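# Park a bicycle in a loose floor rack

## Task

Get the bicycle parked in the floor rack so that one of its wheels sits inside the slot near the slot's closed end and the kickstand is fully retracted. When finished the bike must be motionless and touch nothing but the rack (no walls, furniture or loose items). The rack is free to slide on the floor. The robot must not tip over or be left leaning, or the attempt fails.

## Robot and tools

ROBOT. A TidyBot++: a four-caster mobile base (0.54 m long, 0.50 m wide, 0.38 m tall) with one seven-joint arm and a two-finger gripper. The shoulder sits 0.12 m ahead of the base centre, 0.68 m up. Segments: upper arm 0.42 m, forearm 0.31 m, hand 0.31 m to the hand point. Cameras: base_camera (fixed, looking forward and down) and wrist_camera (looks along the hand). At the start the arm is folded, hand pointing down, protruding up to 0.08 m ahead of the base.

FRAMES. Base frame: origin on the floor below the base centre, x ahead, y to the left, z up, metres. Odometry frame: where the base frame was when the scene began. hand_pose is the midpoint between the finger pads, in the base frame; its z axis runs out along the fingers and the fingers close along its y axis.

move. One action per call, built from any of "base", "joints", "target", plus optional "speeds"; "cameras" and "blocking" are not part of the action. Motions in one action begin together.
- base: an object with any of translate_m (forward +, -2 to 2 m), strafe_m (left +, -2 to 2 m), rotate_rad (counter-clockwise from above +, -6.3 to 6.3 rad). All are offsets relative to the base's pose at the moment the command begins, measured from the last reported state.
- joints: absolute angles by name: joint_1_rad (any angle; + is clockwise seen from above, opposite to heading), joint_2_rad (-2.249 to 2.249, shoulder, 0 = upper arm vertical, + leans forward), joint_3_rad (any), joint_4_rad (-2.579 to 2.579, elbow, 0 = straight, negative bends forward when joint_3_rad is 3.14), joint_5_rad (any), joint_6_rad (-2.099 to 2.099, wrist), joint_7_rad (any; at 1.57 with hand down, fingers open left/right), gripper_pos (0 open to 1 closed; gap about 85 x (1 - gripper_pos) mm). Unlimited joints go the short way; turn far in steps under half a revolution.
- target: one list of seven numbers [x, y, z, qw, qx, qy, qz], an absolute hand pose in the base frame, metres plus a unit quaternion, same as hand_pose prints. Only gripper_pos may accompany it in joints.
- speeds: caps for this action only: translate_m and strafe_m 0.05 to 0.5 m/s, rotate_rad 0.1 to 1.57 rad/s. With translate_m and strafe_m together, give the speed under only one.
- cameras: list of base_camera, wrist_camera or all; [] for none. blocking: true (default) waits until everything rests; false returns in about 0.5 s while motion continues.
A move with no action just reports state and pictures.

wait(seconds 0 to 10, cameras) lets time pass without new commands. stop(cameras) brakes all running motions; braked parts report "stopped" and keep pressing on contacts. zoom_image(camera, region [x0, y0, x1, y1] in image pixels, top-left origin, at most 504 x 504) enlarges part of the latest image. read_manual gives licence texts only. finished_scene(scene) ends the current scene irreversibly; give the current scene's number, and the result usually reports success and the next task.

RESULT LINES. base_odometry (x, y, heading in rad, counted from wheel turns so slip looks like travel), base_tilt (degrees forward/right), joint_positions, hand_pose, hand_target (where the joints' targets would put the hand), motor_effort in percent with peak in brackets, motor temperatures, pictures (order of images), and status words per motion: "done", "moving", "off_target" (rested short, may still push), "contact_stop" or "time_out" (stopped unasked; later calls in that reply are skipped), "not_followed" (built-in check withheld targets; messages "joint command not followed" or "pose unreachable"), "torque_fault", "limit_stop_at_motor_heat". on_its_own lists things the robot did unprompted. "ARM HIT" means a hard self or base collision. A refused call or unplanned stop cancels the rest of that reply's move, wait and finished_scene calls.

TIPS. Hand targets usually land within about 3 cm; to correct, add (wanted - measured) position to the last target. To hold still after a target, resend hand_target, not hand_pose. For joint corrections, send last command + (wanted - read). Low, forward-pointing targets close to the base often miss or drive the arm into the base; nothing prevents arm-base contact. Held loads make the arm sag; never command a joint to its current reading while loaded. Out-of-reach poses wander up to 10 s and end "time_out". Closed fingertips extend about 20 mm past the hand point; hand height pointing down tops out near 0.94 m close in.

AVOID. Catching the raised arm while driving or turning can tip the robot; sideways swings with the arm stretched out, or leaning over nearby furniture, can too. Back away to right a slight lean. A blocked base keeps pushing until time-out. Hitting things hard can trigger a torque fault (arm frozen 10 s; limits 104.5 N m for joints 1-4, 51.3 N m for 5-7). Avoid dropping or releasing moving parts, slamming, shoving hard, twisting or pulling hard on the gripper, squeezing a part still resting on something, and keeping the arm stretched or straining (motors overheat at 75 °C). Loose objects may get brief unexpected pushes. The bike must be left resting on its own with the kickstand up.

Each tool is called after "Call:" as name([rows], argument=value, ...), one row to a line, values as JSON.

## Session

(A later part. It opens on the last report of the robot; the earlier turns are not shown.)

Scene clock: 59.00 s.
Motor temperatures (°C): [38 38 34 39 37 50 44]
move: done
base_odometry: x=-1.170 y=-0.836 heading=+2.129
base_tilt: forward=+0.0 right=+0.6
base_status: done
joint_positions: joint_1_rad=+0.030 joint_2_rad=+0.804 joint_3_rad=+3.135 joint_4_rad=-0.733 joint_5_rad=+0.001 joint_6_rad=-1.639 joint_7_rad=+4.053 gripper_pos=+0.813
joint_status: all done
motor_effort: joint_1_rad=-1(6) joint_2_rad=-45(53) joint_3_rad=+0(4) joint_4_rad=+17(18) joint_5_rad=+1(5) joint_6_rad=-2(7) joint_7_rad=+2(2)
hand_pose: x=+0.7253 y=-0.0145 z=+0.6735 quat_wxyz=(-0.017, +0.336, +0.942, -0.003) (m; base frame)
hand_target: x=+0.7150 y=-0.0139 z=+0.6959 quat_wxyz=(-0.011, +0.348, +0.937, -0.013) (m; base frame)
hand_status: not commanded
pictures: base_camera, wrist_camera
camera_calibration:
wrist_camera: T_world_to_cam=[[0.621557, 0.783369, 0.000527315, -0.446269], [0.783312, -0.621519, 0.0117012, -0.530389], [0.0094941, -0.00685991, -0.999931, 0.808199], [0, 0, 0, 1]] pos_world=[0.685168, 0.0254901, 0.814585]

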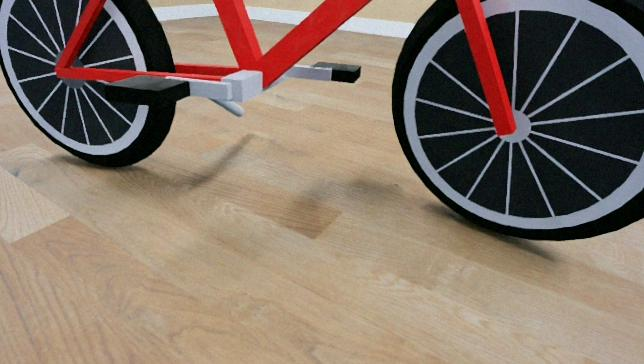

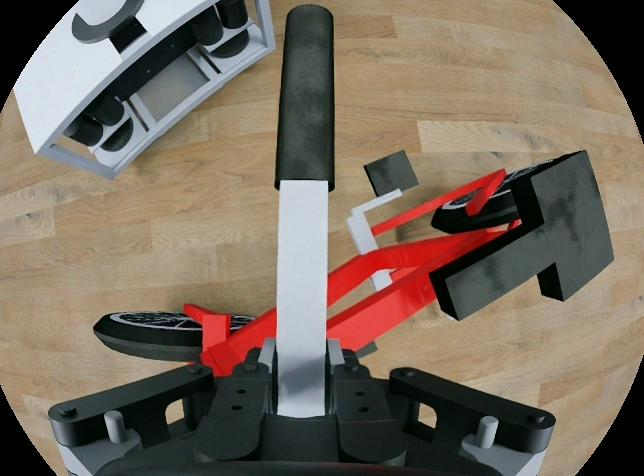

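Call:
move(base={"translate_m": -0.016, "strafe_m": -0.016}, joints={"joint_7_rad": -1.775}, cameras=[])

Call:
move(base={"translate_m": 0.062, "strafe_m": 0.232}, speeds={"strafe_m": 0.14}, cameras=["wrist_camera", "base_camera"])

Call:
zoom_image(camera="wrist_camera", region=[544, 80, 644, 220])

Scene clock: 60.90 s.
Motor temperatures (°C): [38 39 34 39 37 50 44]
move: done
base_odometry: x=-1.148 y=-0.841 heading=+2.129
base_tilt: forward=+0.0 right=+0.6
base_status: done
joint_positions: joint_1_rad=+0.031 joint_2_rad=+0.790 joint_3_rad=+3.138 joint_4_rad=-0.734 joint_5_rad=+0.001 joint_6_rad=-1.652 joint_7_rad=+4.458 gripper_pos=+0.813
joint_status: all done
motor_effort: joint_1_rad=-1(5) joint_2_rad=-43(45) joint_3_rad=+0(3) joint_4_rad=+17(18) joint_5_rad=+0(4) joint_6_rad=+1(3) joint_7_rad=+2(3)
hand_pose: x=+0.7210 y=-0.0157 z=+0.6814 quat_wxyz=(-0.017, +0.141, +0.990, -0.001) (m; base frame)
hand_target: x=+0.7150 y=-0.0139 z=+0.6959 quat_wxyz=(-0.014, +0.111, +0.994, -0.009) (m; base frame)
hand_status: not commanded
pictures: none
No camera images: "cameras" was empty.

Scene clock: 63.67 s.
Motor temperatures (°C): [38 39 34 39 37 50 44]
move: done
base_odometry: x=-1.378 y=-0.912 heading=+2.130
base_tilt: forward=+0.0 right=+0.6
base_status: done
joint_positions: joint_1_rad=+0.012 joint_2_rad=+0.790 joint_3_rad=+3.138 joint_4_rad=-0.735 joint_5_rad=+0.001 joint_6_rad=-1.652 joint_7_rad=+4.460 gripper_pos=+0.813
joint_status: not commanded
motor_effort: joint_1_rad=-1(8) joint_2_rad=-47(49) joint_3_rad=-1(5) joint_4_rad=+18(19) joint_5_rad=-2(6) joint_6_rad=-1(3) joint_7_rad=+1(2)
hand_pose: x=+0.7210 y=-0.0049 z=+0.6813 quat_wxyz=(-0.018, +0.131, +0.991, -0.001) (m; base frame)
hand_target: x=+0.7150 y=-0.0139 z=+0.6959 quat_wxyz=(-0.014, +0.111, +0.994, -0.009) (m; base frame)
hand_status: not commanded
pictures: base_camera, wrist_camera
camera_calibration:
wrist_camera: T_world_to_cam=[[0.244751, 0.969524, 0.0109801, -0.185676], [0.969543, -0.244832, 0.00668198, -0.650153], [0.00916661, 0.00901026, -0.999917, 0.816373], [0, 0, 0, 1]] pos_world=[0.668312, 0.0134832, 0.822689]

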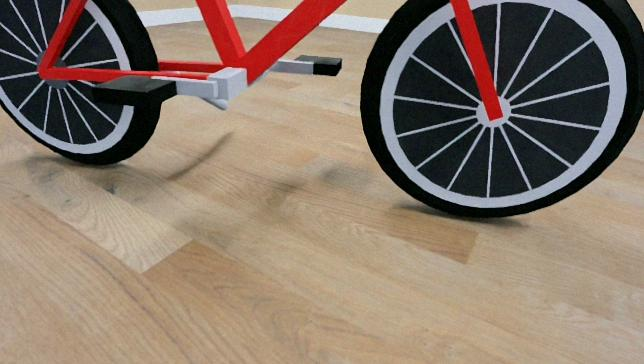

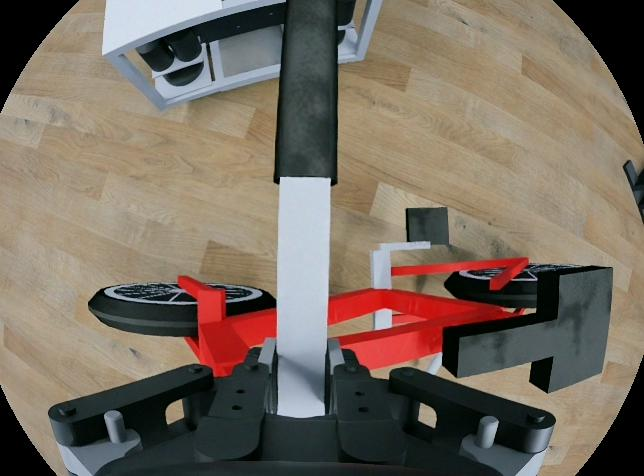

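Scaled by 3.600.

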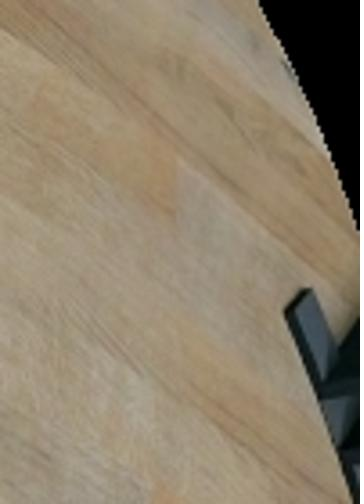

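Call:
zoom_image(camera="base_camera", region=[0, 0, 322, 240])

Call:
zoom_image(camera="base_camera", region=[322, 0, 644, 240])

Scaled by 1.565.

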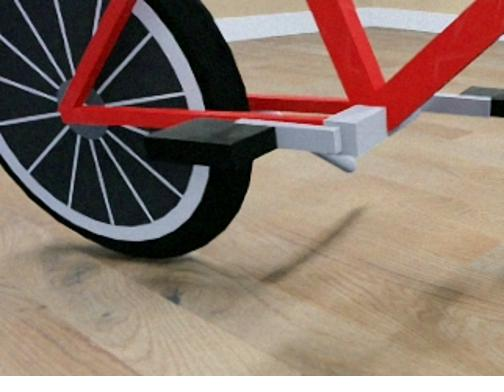

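Scaled by 1.565.

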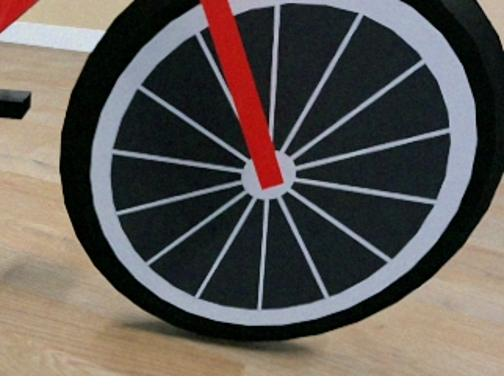

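Call:
move(base={"translate_m": 0.0225, "strafe_m": 0.0974}, speeds={"strafe_m": 0.14}, cameras=[])

Call:
move(base={"translate_m": 0.012, "strafe_m": 0.021}, joints={"joint_7_rad": -2.363}, cameras=["base_camera"])

Call:
move(base={"translate_m": 0.069, "strafe_m": 0.1056}, speeds={"strafe_m": 0.12}, cameras=["wrist_camera", "base_camera"])

Scene clock: 68.13 s.
Motor temperatures (°C): [38 39 34 39 37 50 44]
move: done
base_odometry: x=-1.472 y=-0.944 heading=+2.129
base_tilt: forward=+0.0 right=+0.6
base_status: done
joint_positions: joint_1_rad=+0.013 joint_2_rad=+0.790 joint_3_rad=+3.133 joint_4_rad=-0.735 joint_5_rad=+0.001 joint_6_rad=-1.652 joint_7_rad=+4.465 gripper_pos=+0.813
joint_status: not commanded
motor_effort: joint_1_rad=-1(7) joint_2_rad=-49(51) joint_3_rad=-1(5) joint_4_rad=+18(20) joint_5_rad=-2(6) joint_6_rad=-3(4) joint_7_rad=+0(1)
hand_pose: x=+0.7208 y=-0.0036 z=+0.6811 quat_wxyz=(-0.018, +0.127, +0.992, +0.000) (m; base frame)
hand_target: x=+0.7150 y=-0.0139 z=+0.6959 quat_wxyz=(-0.014, +0.111, +0.994, -0.009) (m; base frame)
hand_status: not commanded
pictures: none
No camera images: "cameras" was empty.

Scene clock: 69.43 s.
Motor temperatures (°C): [38 39 34 39 37 50 44]
move: done
base_odometry: x=-1.497 y=-0.945 heading=+2.130
base_tilt: forward=+0.0 right=+0.6
base_status: done
joint_positions: joint_1_rad=+0.020 joint_2_rad=+0.804 joint_3_rad=+3.133 joint_4_rad=-0.737 joint_5_rad=+0.001 joint_6_rad=-1.652 joint_7_rad=+3.974 gripper_pos=+0.813
joint_status: all done
motor_effort: joint_1_rad=-2(4) joint_2_rad=-53(55) joint_3_rad=-1(3) joint_4_rad=+18(20) joint_5_rad=-1(5) joint_6_rad=-8(8) joint_7_rad=-1(2)
hand_pose: x=+0.7200 y=-0.0074 z=+0.6720 quat_wxyz=(-0.025, +0.367, +0.930, -0.007) (m; base frame)
hand_target: x=+0.7150 y=-0.0139 z=+0.6959 quat_wxyz=(-0.011, +0.394, +0.919, -0.013) (m; base frame)
hand_status: not commanded
pictures: base_camera

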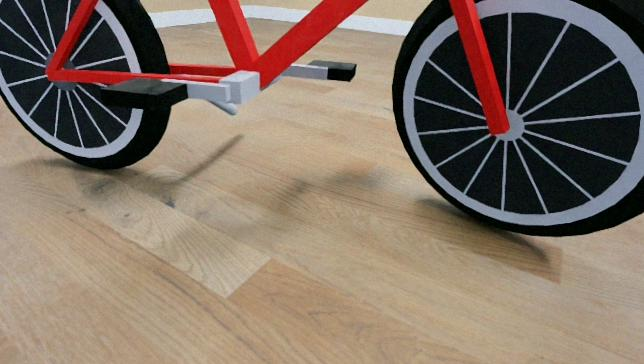

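Scene clock: 71.27 s.
Motor temperatures (°C): [38 39 34 39 37 50 44]
move: done
base_odometry: x=-1.623 y=-0.943 heading=+2.130
base_tilt: forward=+0.0 right=+0.6
base_status: done
joint_positions: joint_1_rad=+0.021 joint_2_rad=+0.807 joint_3_rad=+3.139 joint_4_rad=-0.738 joint_5_rad=+0.001 joint_6_rad=-1.651 joint_7_rad=+3.974 gripper_pos=+0.813
joint_status: not commanded
motor_effort: joint_1_rad=-2(8) joint_2_rad=-54(56) joint_3_rad=-2(5) joint_4_rad=+18(20) joint_5_rad=-1(6) joint_6_rad=-9(11) joint_7_rad=-1(2)
hand_pose: x=+0.7199 y=-0.0109 z=+0.6703 quat_wxyz=(-0.026, +0.370, +0.929, -0.009) (m; base frame)
hand_target: x=+0.7150 y=-0.0139 z=+0.6959 quat_wxyz=(-0.011, +0.394, +0.919, -0.013) (m; base frame)
hand_status: not commanded
pictures: base_camera, wrist_camera
camera_calibration:
wrist_camera: T_world_to_cam=[[0.676508, 0.736205, -0.0184021, -0.473113], [0.736331, -0.676622, 0.0000674402, -0.482919], [-0.0124016, -0.0135956, -0.999831, 0.820671], [0, 0, 0, 1]] pos_world=[0.68583, 0.0327121, 0.811858]

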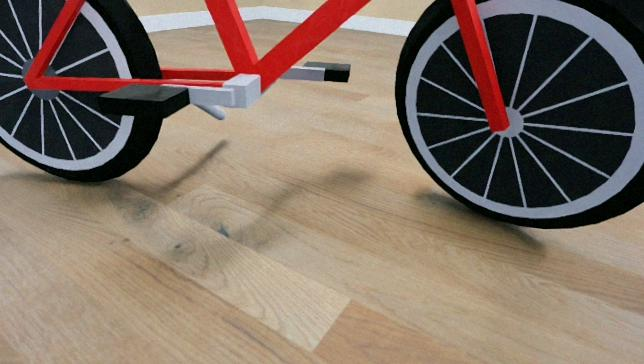

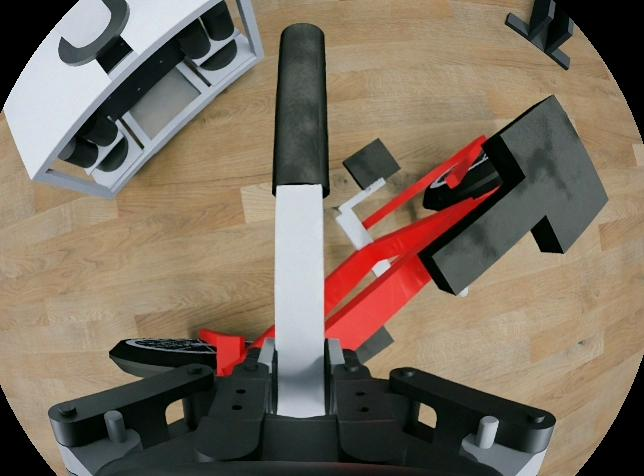

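Call:
zoom_image(camera="wrist_camera", region=[480, 0, 600, 90])

Call:
zoom_image(camera="wrist_camera", region=[400, 100, 520, 220])

Call:
zoom_image(camera="base_camera", region=[0, 60, 240, 240])

Scaled by 4.200.

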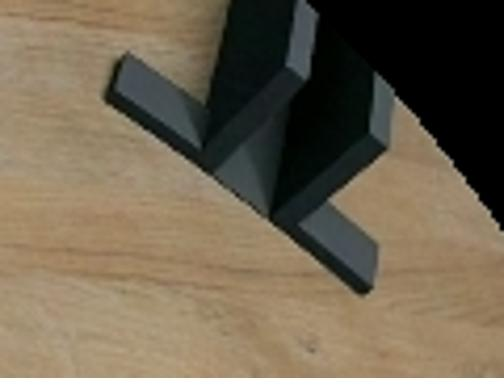

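Scaled by 4.200.

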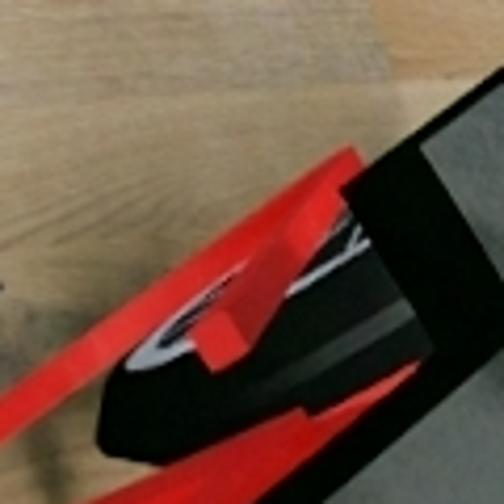

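Scaled by 2.100.

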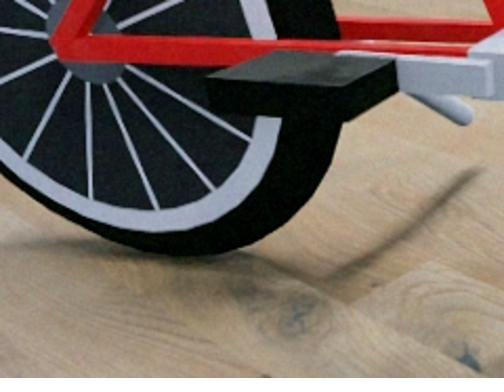

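Call:
move(base={"translate_m": 0.0567, "strafe_m": 0.1095}, joints={"joint_7_rad": -2.173}, speeds={"strafe_m": 0.12}, cameras=[])

Call:
move(base={"translate_m": 0.0433, "strafe_m": 0.1143}, joints={"joint_7_rad": -2.06}, speeds={"strafe_m": 0.12}, cameras=["wrist_camera", "base_camera"])

Call:
zoom_image(camera="wrist_camera", region=[500, 0, 644, 160])

Call:
zoom_image(camera="base_camera", region=[0, 60, 240, 240])

Scene clock: 74.20 s.
Motor temperatures (°C): [38 40 34 39 37 50 44]
move: done
base_odometry: x=-1.746 y=-0.953 heading=+2.130
base_tilt: forward=+0.0 right=+0.6
base_status: done
joint_positions: joint_1_rad=+0.020 joint_2_rad=+0.806 joint_3_rad=+3.141 joint_4_rad=-0.739 joint_5_rad=+0.001 joint_6_rad=-1.652 joint_7_rad=+4.097 gripper_pos=+0.813
joint_status: all done
motor_effort: joint_1_rad=-2(8) joint_2_rad=-55(56) joint_3_rad=+0(5) joint_4_rad=+19(20) joint_5_rad=-1(4) joint_6_rad=-9(9) joint_7_rad=-1(2)
hand_pose: x=+0.7196 y=-0.0103 z=+0.6706 quat_wxyz=(-0.026, +0.312, +0.950, -0.008) (m; base frame)
hand_target: x=+0.7150 y=-0.0139 z=+0.6959 quat_wxyz=(-0.012, +0.305, +0.952, -0.012) (m; base frame)
hand_status: not commanded
pictures: none
No camera images: "cameras" was empty.

Scene clock: 76.00 s.
Motor temperatures (°C): [38 40 34 39 37 50 44]
move: done
base_odometry: x=-1.866 y=-0.977 heading=+2.129
base_tilt: forward=+0.0 right=+0.6
base_status: done
joint_positions: joint_1_rad=+0.017 joint_2_rad=+0.805 joint_3_rad=+3.140 joint_4_rad=-0.740 joint_5_rad=+0.001 joint_6_rad=-1.652 joint_7_rad=+4.200 gripper_pos=+0.813
joint_status: all done
motor_effort: joint_1_rad=-1(8) joint_2_rad=-55(56) joint_3_rad=-1(5) joint_4_rad=+19(20) joint_5_rad=+0(5) joint_6_rad=-8(9) joint_7_rad=-1(1)
hand_pose: x=+0.7193 y=-0.0086 z=+0.6705 quat_wxyz=(-0.027, +0.261, +0.965, -0.007) (m; base frame)
hand_target: x=+0.7150 y=-0.0139 z=+0.6959 quat_wxyz=(-0.012, +0.251, +0.968, -0.011) (m; base frame)
hand_status: not commanded
pictures: base_camera, wrist_camera
camera_calibration:
wrist_camera: T_world_to_cam=[[0.491221, 0.870991, -0.00871542, -0.346468], [0.870967, -0.491283, -0.00760376, -0.571006], [-0.0109046, -0.00385572, -0.999933, 0.819991], [0, 0, 0, 1]] pos_world=[0.676461, 0.0244069, 0.812574]

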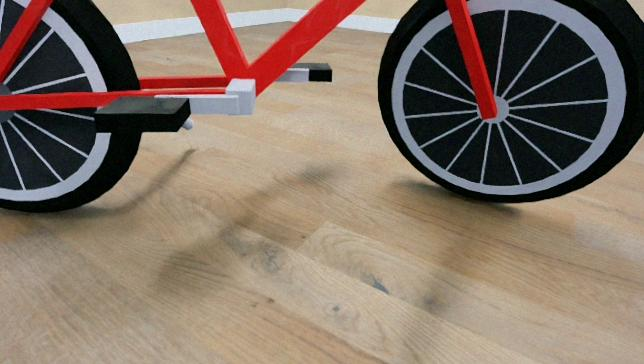

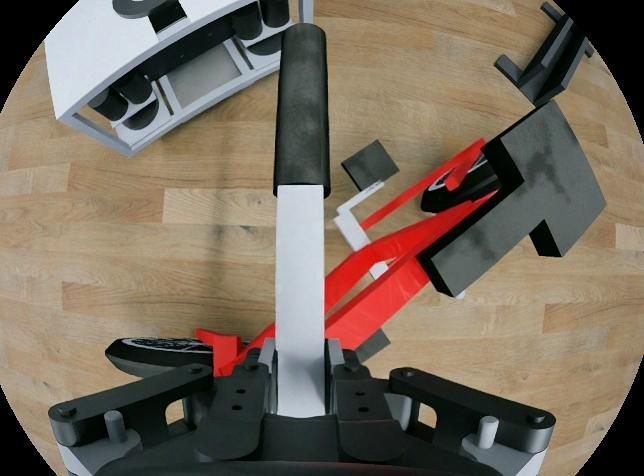

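Scaled by 3.150.

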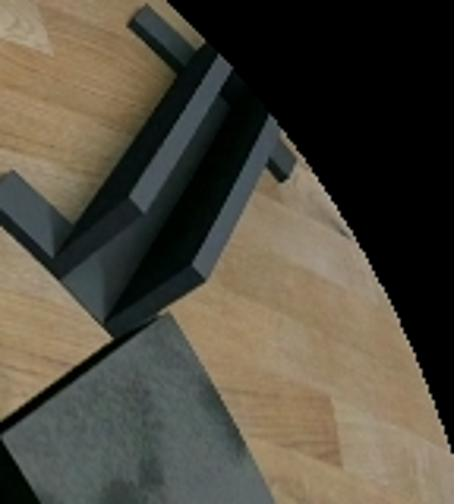

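Scaled by 2.100.

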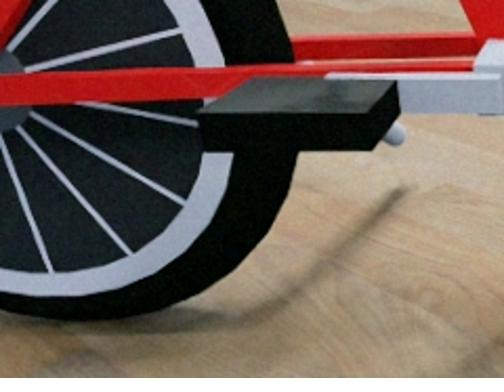

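Call:
move(base={"translate_m": 0.031, "strafe_m": 0.1302}, joints={"joint_7_rad": -1.925}, speeds={"strafe_m": 0.12}, cameras=["wrist_camera", "base_camera"])

Call:
zoom_image(camera="wrist_camera", region=[500, 0, 644, 160])

Call:
zoom_image(camera="base_camera", region=[0, 60, 240, 240])

Scene clock: 78.50 s.
Motor temperatures (°C): [38 40 34 39 37 50 44]
move: done
base_odometry: x=-1.993 y=-1.019 heading=+2.129
base_tilt: forward=+0.0 right=+0.6
base_status: done
joint_positions: joint_1_rad=+0.013 joint_2_rad=+0.805 joint_3_rad=+3.138 joint_4_rad=-0.741 joint_5_rad=+0.001 joint_6_rad=-1.652 joint_7_rad=+4.331 gripper_pos=+0.813
joint_status: all done
motor_effort: joint_1_rad=-1(8) joint_2_rad=-54(55) joint_3_rad=-1(4) joint_4_rad=+19(20) joint_5_rad=+0(4) joint_6_rad=-7(8) joint_7_rad=-1(2)
hand_pose: x=+0.7192 y=-0.0050 z=+0.6709 quat_wxyz=(-0.027, +0.194, +0.981, -0.004) (m; base frame)
hand_target: x=+0.7150 y=-0.0139 z=+0.6959 quat_wxyz=(-0.013, +0.185, +0.983, -0.010) (m; base frame)
hand_status: not commanded
pictures: base_camera, wrist_camera
camera_calibration:
wrist_camera: T_world_to_cam=[[0.367713, 0.929939, -0.000722252, -0.265822], [0.929882, -0.367698, -0.0108015, -0.608727], [-0.0103103, 0.00330025, -0.999941, 0.819982], [0, 0, 0, 1]] pos_world=[0.672245, 0.0206638, 0.813167]

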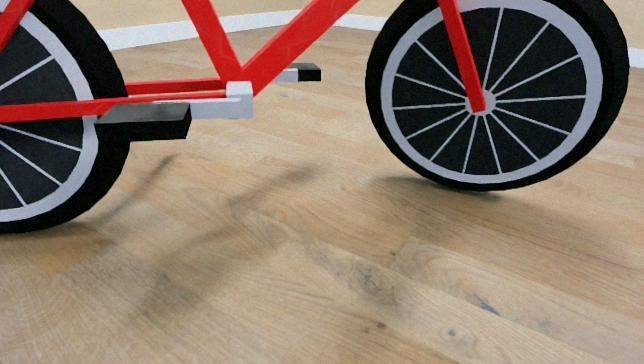

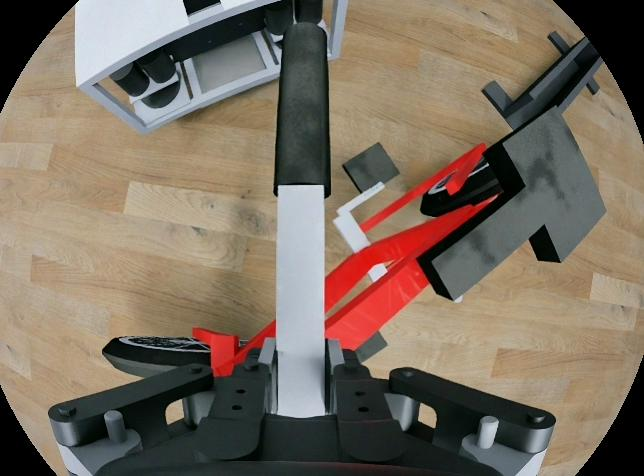

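Scaled by 3.150.

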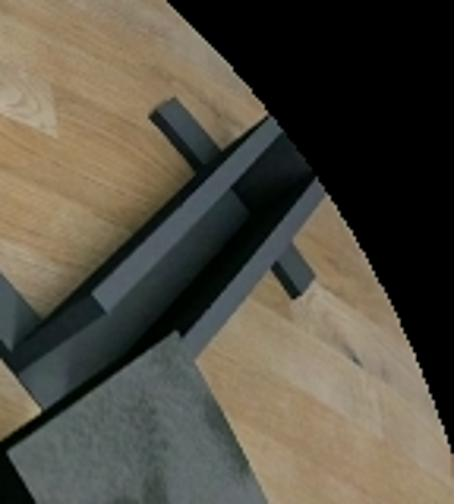

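Scaled by 2.100.

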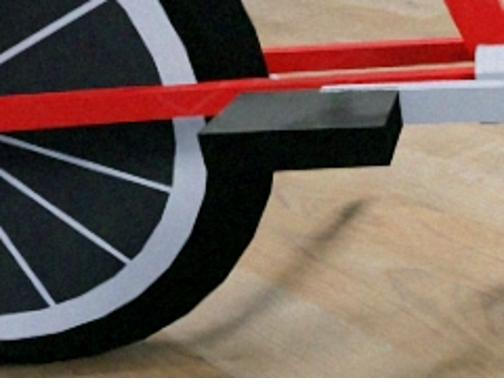

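Call:
move(base={"translate_m": 0.016, "strafe_m": 0.1275}, joints={"joint_7_rad": -1.84}, speeds={"strafe_m": 0.12}, cameras=["wrist_camera"])

Call:
zoom_image(camera="wrist_camera", region=[400, 20, 644, 240])

Call:
move(base={"strafe_m": -0.029}, joints={"joint_7_rad": -1.183}, cameras=["wrist_camera", "base_camera"])

Call:
zoom_image(camera="wrist_camera", region=[400, 80, 644, 320])

Scene clock: 81.17 s.
Motor temperatures (°C): [38 40 34 39 37 50 44]
move: done
base_odometry: x=-2.110 y=-1.073 heading=+2.129
base_tilt: forward=+0.0 right=+0.6
base_status: done
joint_positions: joint_1_rad=+0.023 joint_2_rad=+0.806 joint_3_rad=+3.141 joint_4_rad=-0.740 joint_5_rad=+0.001 joint_6_rad=-1.651 joint_7_rad=+4.417 gripper_pos=+0.813
joint_status: all done
motor_effort: joint_1_rad=-1(7) joint_2_rad=-55(56) joint_3_rad=+0(5) joint_4_rad=+19(20) joint_5_rad=+1(4) joint_6_rad=-8(9) joint_7_rad=-1(1)
hand_pose: x=+0.7193 y=-0.0124 z=+0.6702 quat_wxyz=(-0.028, +0.158, +0.987, -0.004) (m; base frame)
hand_target: x=+0.7150 y=-0.0139 z=+0.6959 quat_wxyz=(-0.014, +0.143, +0.990, -0.010) (m; base frame)
hand_status: not commanded
pictures: wrist_camera
camera_calibration:
wrist_camera: T_world_to_cam=[[0.298658, 0.95436, 0.00112601, -0.210193], [0.954294, -0.298623, -0.0121385, -0.627368], [-0.0112483, 0.00469982, -0.999926, 0.820007], [0, 0, 0, 1]] pos_world=[0.670693, 0.00939972, 0.812568]

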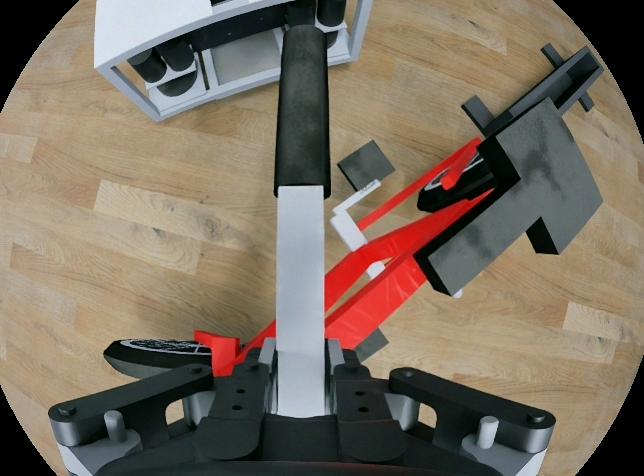

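Scaled by 2.066.

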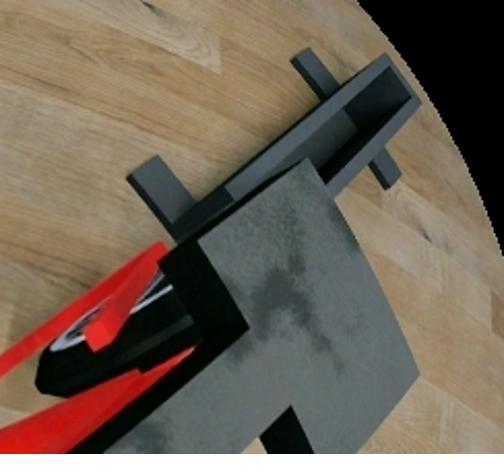

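Scene clock: 82.53 s.
Motor temperatures (°C): [38 40 34 39 37 50 44]
move: done
base_odometry: x=-2.085 y=-1.058 heading=+2.129
base_tilt: forward=+0.0 right=+0.6
base_status: done
joint_positions: joint_1_rad=+0.029 joint_2_rad=+0.787 joint_3_rad=+3.147 joint_4_rad=-0.737 joint_5_rad=+0.006 joint_6_rad=-1.666 joint_7_rad=+5.040 gripper_pos=+0.813
joint_status: all done
motor_effort: joint_1_rad=-2(6) joint_2_rad=-41(55) joint_3_rad=-2(5) joint_4_rad=+16(19) joint_5_rad=-3(6) joint_6_rad=+1(8) joint_7_rad=+2(4)
hand_pose: x=+0.7156 y=-0.0199 z=+0.6822 quat_wxyz=(-0.025, -0.147, +0.989, +0.000) (m; base frame)
hand_target: x=+0.7150 y=-0.0139 z=+0.6959 quat_wxyz=(-0.016, -0.184, +0.983, -0.005) (m; base frame)
hand_status: not commanded
pictures: base_camera, wrist_camera
camera_calibration:
wrist_camera: T_world_to_cam=[[-0.304161, 0.952299, 0.0247543, 0.213235], [0.952495, 0.304441, -0.00833862, -0.615239], [-0.0154771, 0.0210421, -0.999659, 0.835196], [0, 0, 0, 1]] pos_world=[0.663796, -0.0333335, 0.824502]

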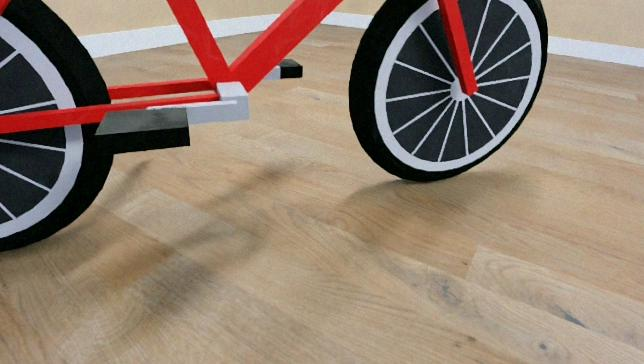

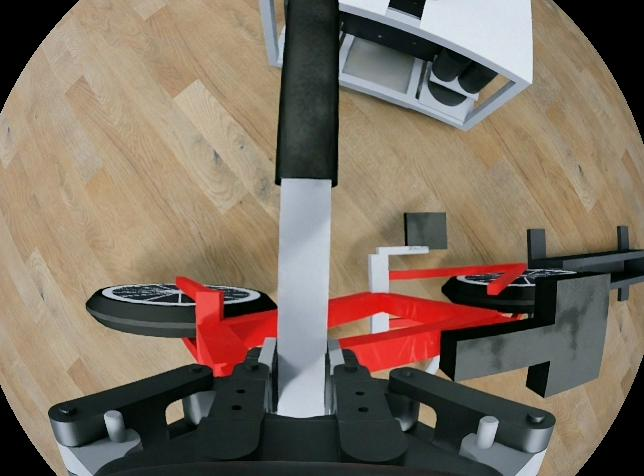

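Scaled by 2.066.

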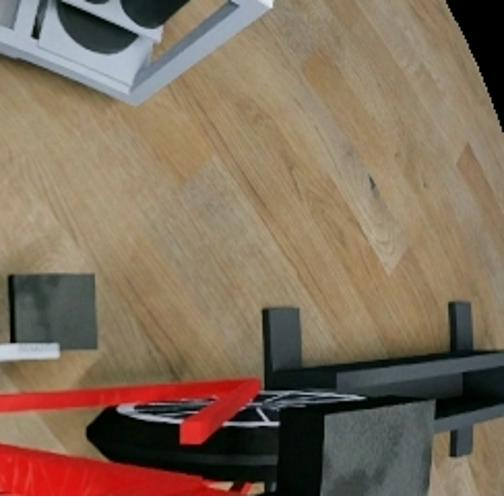

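Call:
move(base={"translate_m": -0.029, "strafe_m": 0.085}, speeds={"strafe_m": 0.12})

Call:
zoom_image(camera="base_camera", region=[0, 60, 400, 340])

Call:
zoom_image(camera="wrist_camera", region=[300, 80, 644, 400])

Scene clock: 86.73 s.
Motor temperatures (°C): [38 41 34 39 37 50 44]
move: done
base_odometry: x=-2.142 y=-1.128 heading=+2.129
base_tilt: forward=+0.0 right=+0.6
base_status: done
joint_positions: joint_1_rad=+0.012 joint_2_rad=+0.787 joint_3_rad=+3.142 joint_4_rad=-0.737 joint_5_rad=+0.007 joint_6_rad=-1.666 joint_7_rad=+5.049 gripper_pos=+0.814
joint_status: not commanded
motor_effort: joint_1_rad=-1(7) joint_2_rad=-46(49) joint_3_rad=-2(5) joint_4_rad=+18(18) joint_5_rad=-2(6) joint_6_rad=-1(4) joint_7_rad=+1(2)
hand_pose: x=+0.7158 y=-0.0079 z=+0.6828 quat_wxyz=(-0.024, -0.161, +0.987, +0.001) (m; base frame)
hand_target: x=+0.7150 y=-0.0139 z=+0.6959 quat_wxyz=(-0.016, -0.184, +0.983, -0.005) (m; base frame)
hand_status: not commanded
pictures: base_camera, wrist_camera
camera_calibration:
wrist_camera: T_world_to_cam=[[-0.331564, 0.943022, 0.0278284, 0.219317], [0.943308, 0.331855, -0.00644798, -0.613586], [-0.0153156, 0.0241128, -0.999592, 0.835427], [0, 0, 0, 1]] pos_world=[0.664314, -0.0233433, 0.825026]

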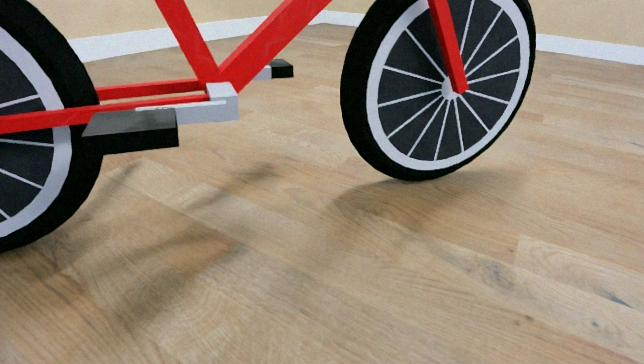

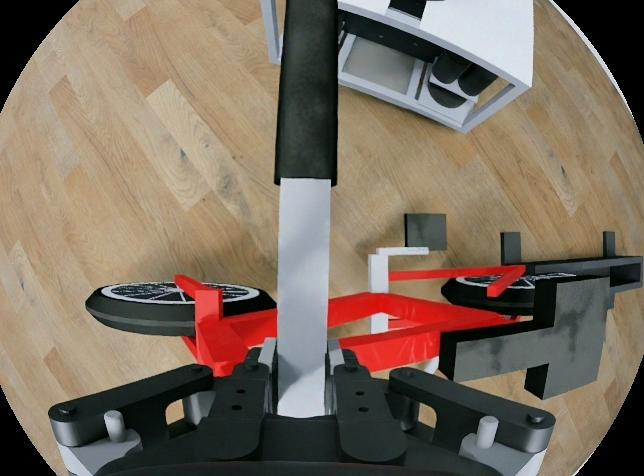

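Scaled by 1.260.

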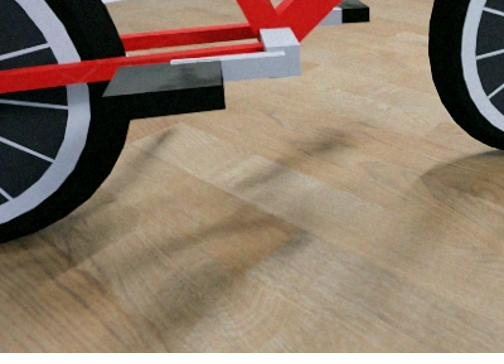

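Scaled by 1.465.

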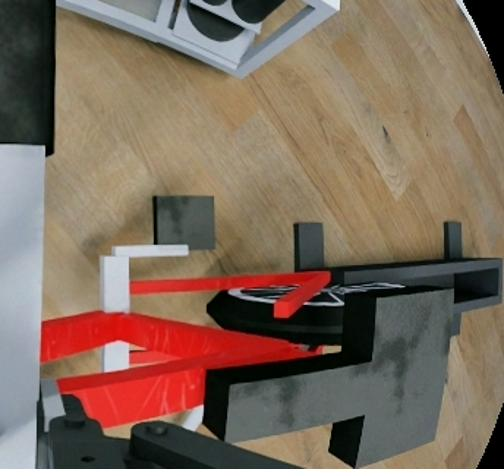

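Call:
zoom_image(camera="wrist_camera", region=[430, 200, 644, 350])

Scaled by 2.355.

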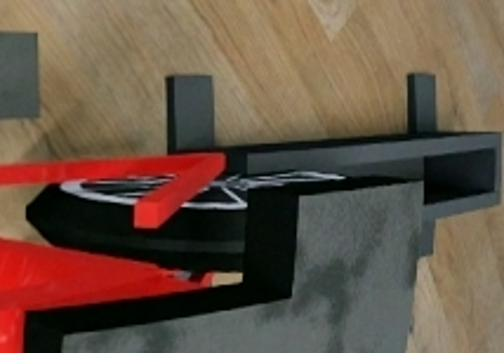

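Call:
move(base={"translate_m": -0.033, "strafe_m": 0.0945}, speeds={"strafe_m": 0.12})

Call:
zoom_image(camera="wrist_camera", region=[430, 200, 644, 350])

Scene clock: 88.87 s.
Motor temperatures (°C): [38 41 34 39 37 50 44]
move: done
base_odometry: x=-2.205 y=-1.206 heading=+2.129
base_tilt: forward=+0.0 right=+0.6
base_status: done
joint_positions: joint_1_rad=+0.011 joint_2_rad=+0.786 joint_3_rad=+3.138 joint_4_rad=-0.735 joint_5_rad=+0.007 joint_6_rad=-1.666 joint_7_rad=+5.055 gripper_pos=+0.814
joint_status: not commanded
motor_effort: joint_1_rad=+0(6) joint_2_rad=-47(50) joint_3_rad=-1(4) joint_4_rad=+18(18) joint_5_rad=-2(7) joint_6_rad=-1(6) joint_7_rad=+1(2)
hand_pose: x=+0.7164 y=-0.0063 z=+0.6838 quat_wxyz=(-0.023, -0.166, +0.986, +0.002) (m; base frame)
hand_target: x=+0.7150 y=-0.0139 z=+0.6959 quat_wxyz=(-0.016, -0.184, +0.983, -0.005) (m; base frame)
hand_status: not commanded
pictures: base_camera, wrist_camera
camera_calibration:
wrist_camera: T_world_to_cam=[[-0.339694, 0.94008, 0.0292899, 0.222765], [0.940447, 0.339926, -0.0031851, -0.614796], [-0.0129506, 0.0264636, -0.999566, 0.834676], [0, 0, 0, 1]] pos_world=[0.664664, -0.0225201, 0.82583]

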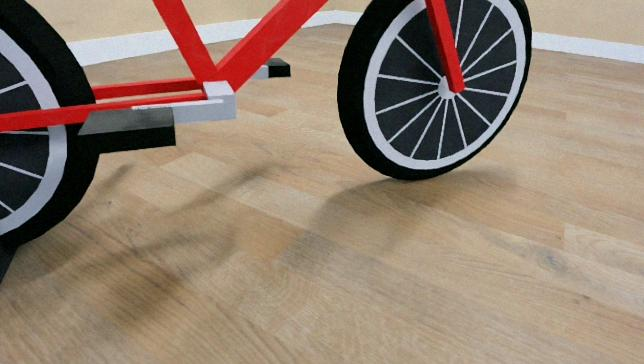

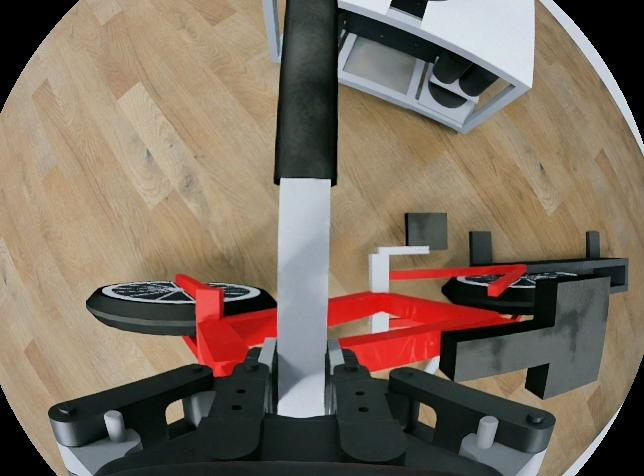

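Scaled by 2.355.

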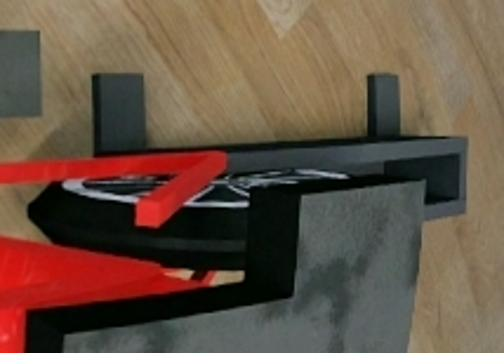

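Call:
move(base={"translate_m": -0.033, "strafe_m": 0.0945}, speeds={"strafe_m": 0.12})

Call:
zoom_image(camera="wrist_camera", region=[400, 200, 614, 350])

Call:
zoom_image(camera="base_camera", region=[0, 60, 300, 260])

Scene clock: 90.77 s.
Motor temperatures (°C): [38 41 34 39 37 50 44]
move: done
base_odometry: x=-2.268 y=-1.284 heading=+2.129
base_tilt: forward=+0.0 right=+0.6
base_status: done
joint_positions: joint_1_rad=+0.012 joint_2_rad=+0.786 joint_3_rad=+3.139 joint_4_rad=-0.735 joint_5_rad=+0.007 joint_6_rad=-1.665 joint_7_rad=+5.058 gripper_pos=+0.814
joint_status: not commanded
motor_effort: joint_1_rad=+0(6) joint_2_rad=-47(50) joint_3_rad=-1(4) joint_4_rad=+18(19) joint_5_rad=-1(6) joint_6_rad=-1(6) joint_7_rad=+1(2)
hand_pose: x=+0.7168 y=-0.0065 z=+0.6837 quat_wxyz=(-0.022, -0.167, +0.986, +0.002) (m; base frame)
hand_target: x=+0.7150 y=-0.0139 z=+0.6959 quat_wxyz=(-0.016, -0.184, +0.983, -0.005) (m; base frame)
hand_status: not commanded
pictures: base_camera, wrist_camera
camera_calibration:
wrist_camera: T_world_to_cam=[[-0.342396, 0.939114, 0.0287951, 0.225401], [0.93948, 0.342597, -0.00221225, -0.615021], [-0.0119427, 0.0262949, -0.999583, 0.833885], [0, 0, 0, 1]] pos_world=[0.664935, -0.0229, 0.825687]

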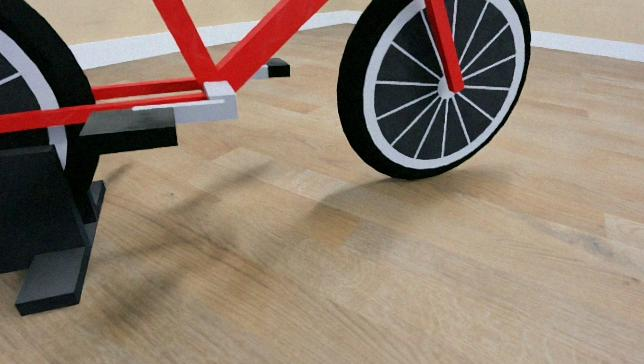

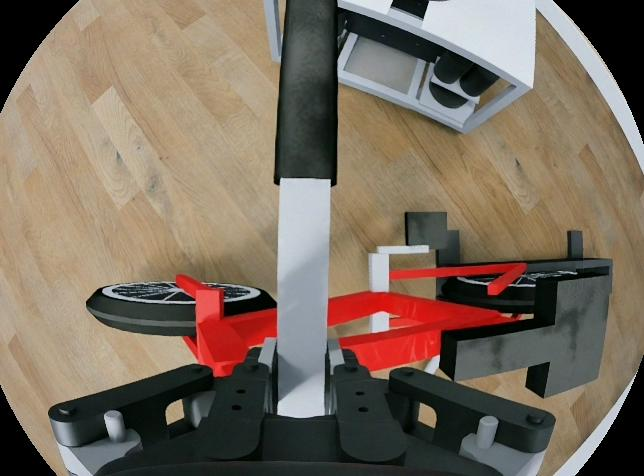

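Scaled by 2.355.

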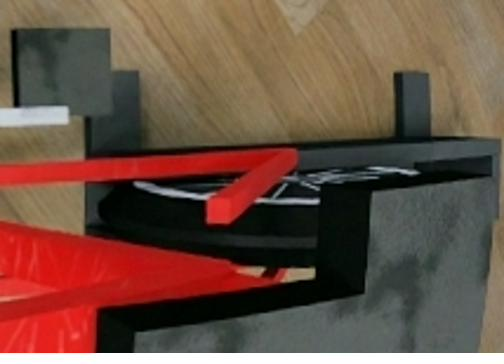

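Scaled by 1.680.

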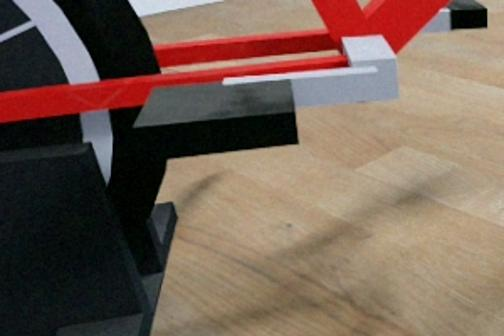

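Call:
move(base={"translate_m": -0.0195, "strafe_m": 0.0567}, speeds={"strafe_m": 0.1})

Call:
zoom_image(camera="base_camera", region=[0, 60, 300, 260])

Scene clock: 92.20 s.
Motor temperatures (°C): [38 41 34 39 37 50 44]
move: done
base_odometry: x=-2.306 y=-1.330 heading=+2.129
base_tilt: forward=+0.0 right=+0.6
base_status: done
joint_positions: joint_1_rad=+0.007 joint_2_rad=+0.786 joint_3_rad=+3.139 joint_4_rad=-0.735 joint_5_rad=+0.007 joint_6_rad=-1.665 joint_7_rad=+5.059 gripper_pos=+0.814
joint_status: not commanded
motor_effort: joint_1_rad=+1(5) joint_2_rad=-45(50) joint_3_rad=-1(4) joint_4_rad=+17(18) joint_5_rad=-1(5) joint_6_rad=+0(6) joint_7_rad=+1(2)
hand_pose: x=+0.7168 y=-0.0036 z=+0.6836 quat_wxyz=(-0.022, -0.170, +0.985, +0.001) (m; base frame)
hand_target: x=+0.7150 y=-0.0139 z=+0.6959 quat_wxyz=(-0.016, -0.184, +0.983, -0.005) (m; base frame)
hand_status: not commanded
pictures: base_camera, wrist_camera
camera_calibration:
wrist_camera: T_world_to_cam=[[-0.348013, 0.937052, 0.0286303, 0.226827], [0.937411, 0.348218, -0.00233869, -0.614489], [-0.0121611, 0.0260245, -0.999587, 0.833859], [0, 0, 0, 1]] pos_world=[0.665108, -0.0202733, 0.825584]

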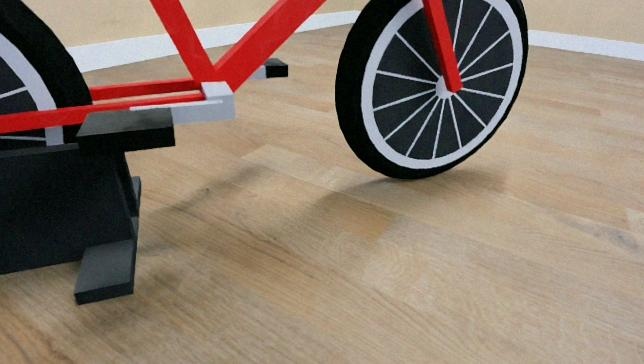

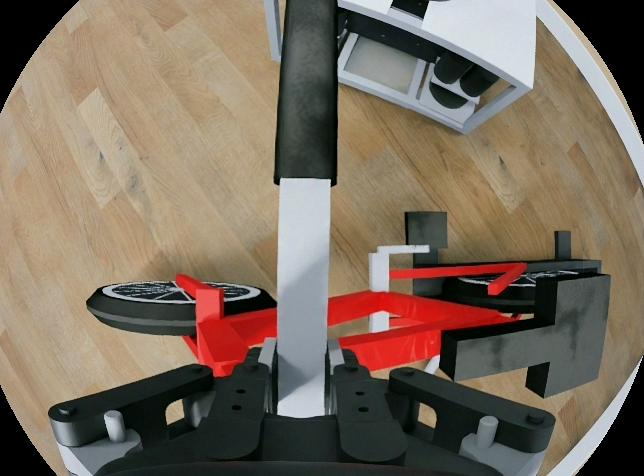

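Scaled by 1.680.

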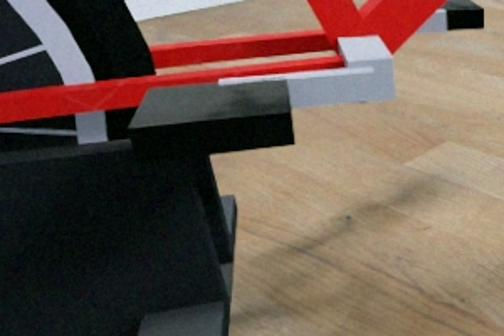

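Call:
move(base={"translate_m": -0.016, "strafe_m": 0.047}, speeds={"strafe_m": 0.1})

Call:
zoom_image(camera="wrist_camera", region=[380, 200, 620, 350])

Scene clock: 93.30 s.
Motor temperatures (°C): [38 41 34 39 37 50 44]
move: done
base_odometry: x=-2.338 y=-1.369 heading=+2.129
base_tilt: forward=+0.0 right=+0.6
base_status: done
joint_positions: joint_1_rad=+0.030 joint_2_rad=+0.788 joint_3_rad=+3.144 joint_4_rad=-0.734 joint_5_rad=+0.007 joint_6_rad=-1.657 joint_7_rad=+5.059 gripper_pos=+0.814
joint_status: not commanded
motor_effort: joint_1_rad=-2(7) joint_2_rad=-47(51) joint_3_rad=-2(5) joint_4_rad=+16(17) joint_5_rad=-2(6) joint_6_rad=-4(8) joint_7_rad=+2(2)
hand_pose: x=+0.7191 y=-0.0203 z=+0.6829 quat_wxyz=(-0.019, -0.156, +0.988, -0.001) (m; base frame)
hand_target: x=+0.7150 y=-0.0139 z=+0.6959 quat_wxyz=(-0.016, -0.184, +0.983, -0.005) (m; base frame)
hand_status: not commanded
pictures: base_camera, wrist_camera
camera_calibration:
wrist_camera: T_world_to_cam=[[-0.322121, 0.946429, 0.0225861, 0.228971], [0.946687, 0.322142, 0.00278216, -0.621546], [-0.00464282, 0.0222782, -0.999741, 0.828256], [0, 0, 0, 1]] pos_world=[0.666011, -0.0349306, 0.824599]

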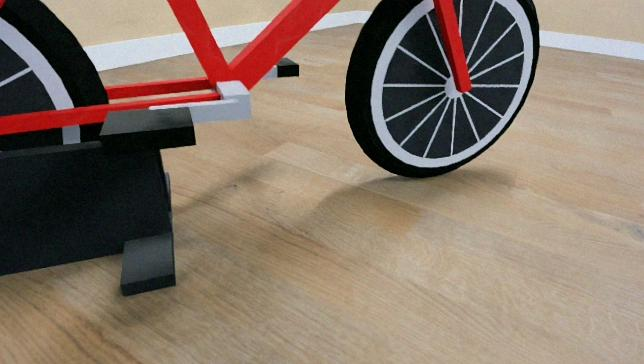

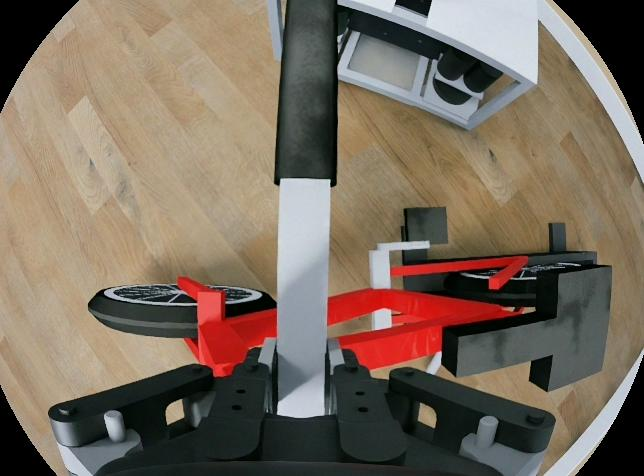

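Scaled by 2.100.

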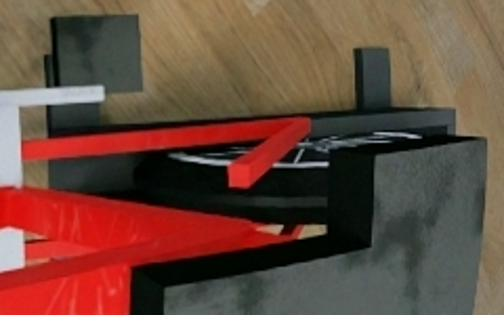

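Call:
move(base={"translate_m": -0.03, "strafe_m": 0.0}, speeds={"translate_m": 0.05})

Call:
zoom_image(camera="wrist_camera", region=[380, 200, 620, 350])

Call:
zoom_image(camera="base_camera", region=[0, 60, 300, 310])

Scene clock: 94.53 s.
Motor temperatures (°C): [38 41 34 39 37 50 44]
move: done
base_odometry: x=-2.322 y=-1.395 heading=+2.129
base_tilt: forward=+0.0 right=+0.6
base_status: done
joint_positions: joint_1_rad=+0.041 joint_2_rad=+0.793 joint_3_rad=+3.145 joint_4_rad=-0.732 joint_5_rad=+0.007 joint_6_rad=-1.648 joint_7_rad=+5.059 gripper_pos=+0.814
joint_status: not commanded
motor_effort: joint_1_rad=-5(7) joint_2_rad=-48(53) joint_3_rad=-3(5) joint_4_rad=+15(18) joint_5_rad=-3(5) joint_6_rad=-8(11) joint_7_rad=+1(2)
hand_pose: x=+0.7223 y=-0.0269 z=+0.6804 quat_wxyz=(-0.016, -0.151, +0.988, -0.002) (m; base frame)
hand_target: x=+0.7150 y=-0.0139 z=+0.6959 quat_wxyz=(-0.016, -0.184, +0.983, -0.005) (m; base frame)
hand_status: not commanded
pictures: base_camera, wrist_camera
camera_calibration:
wrist_camera: T_world_to_cam=[[-0.312103, 0.949836, 0.0200725, 0.230885], [0.950047, 0.311998, 0.00823207, -0.628775], [0.00155653, 0.0216391, -0.999765, 0.821409], [0, 0, 0, 1]] pos_world=[0.668148, -0.0409009, 0.821758]

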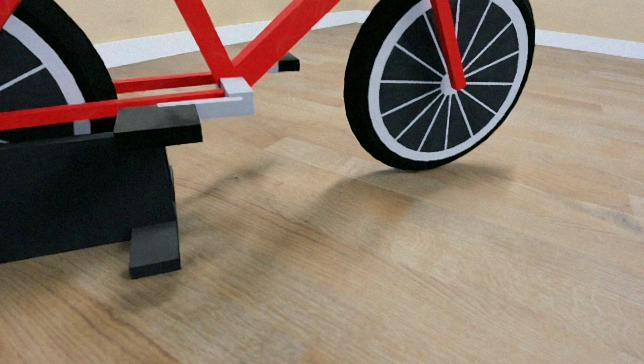

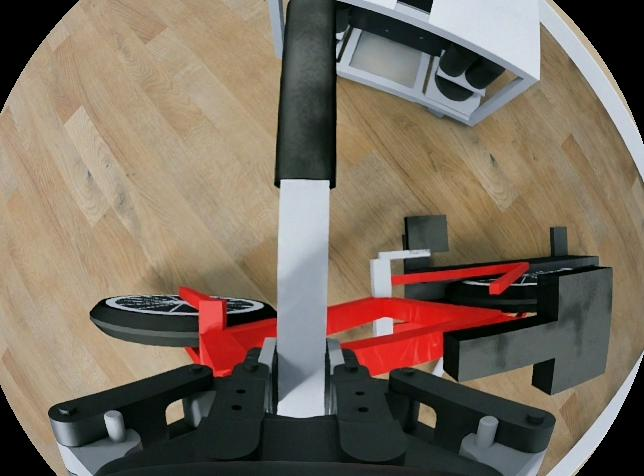

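Scaled by 2.100.

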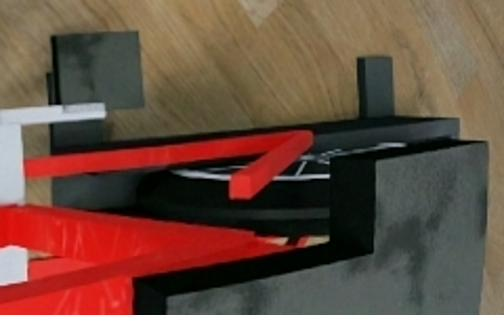

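Scaled by 1.680.

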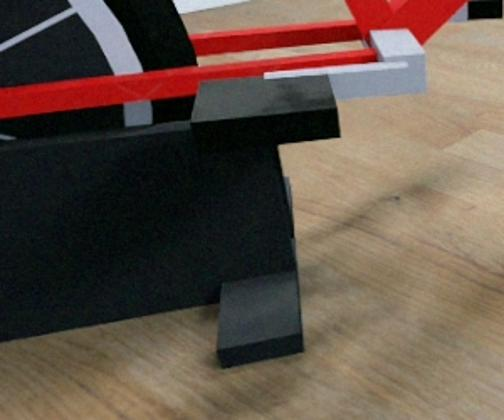

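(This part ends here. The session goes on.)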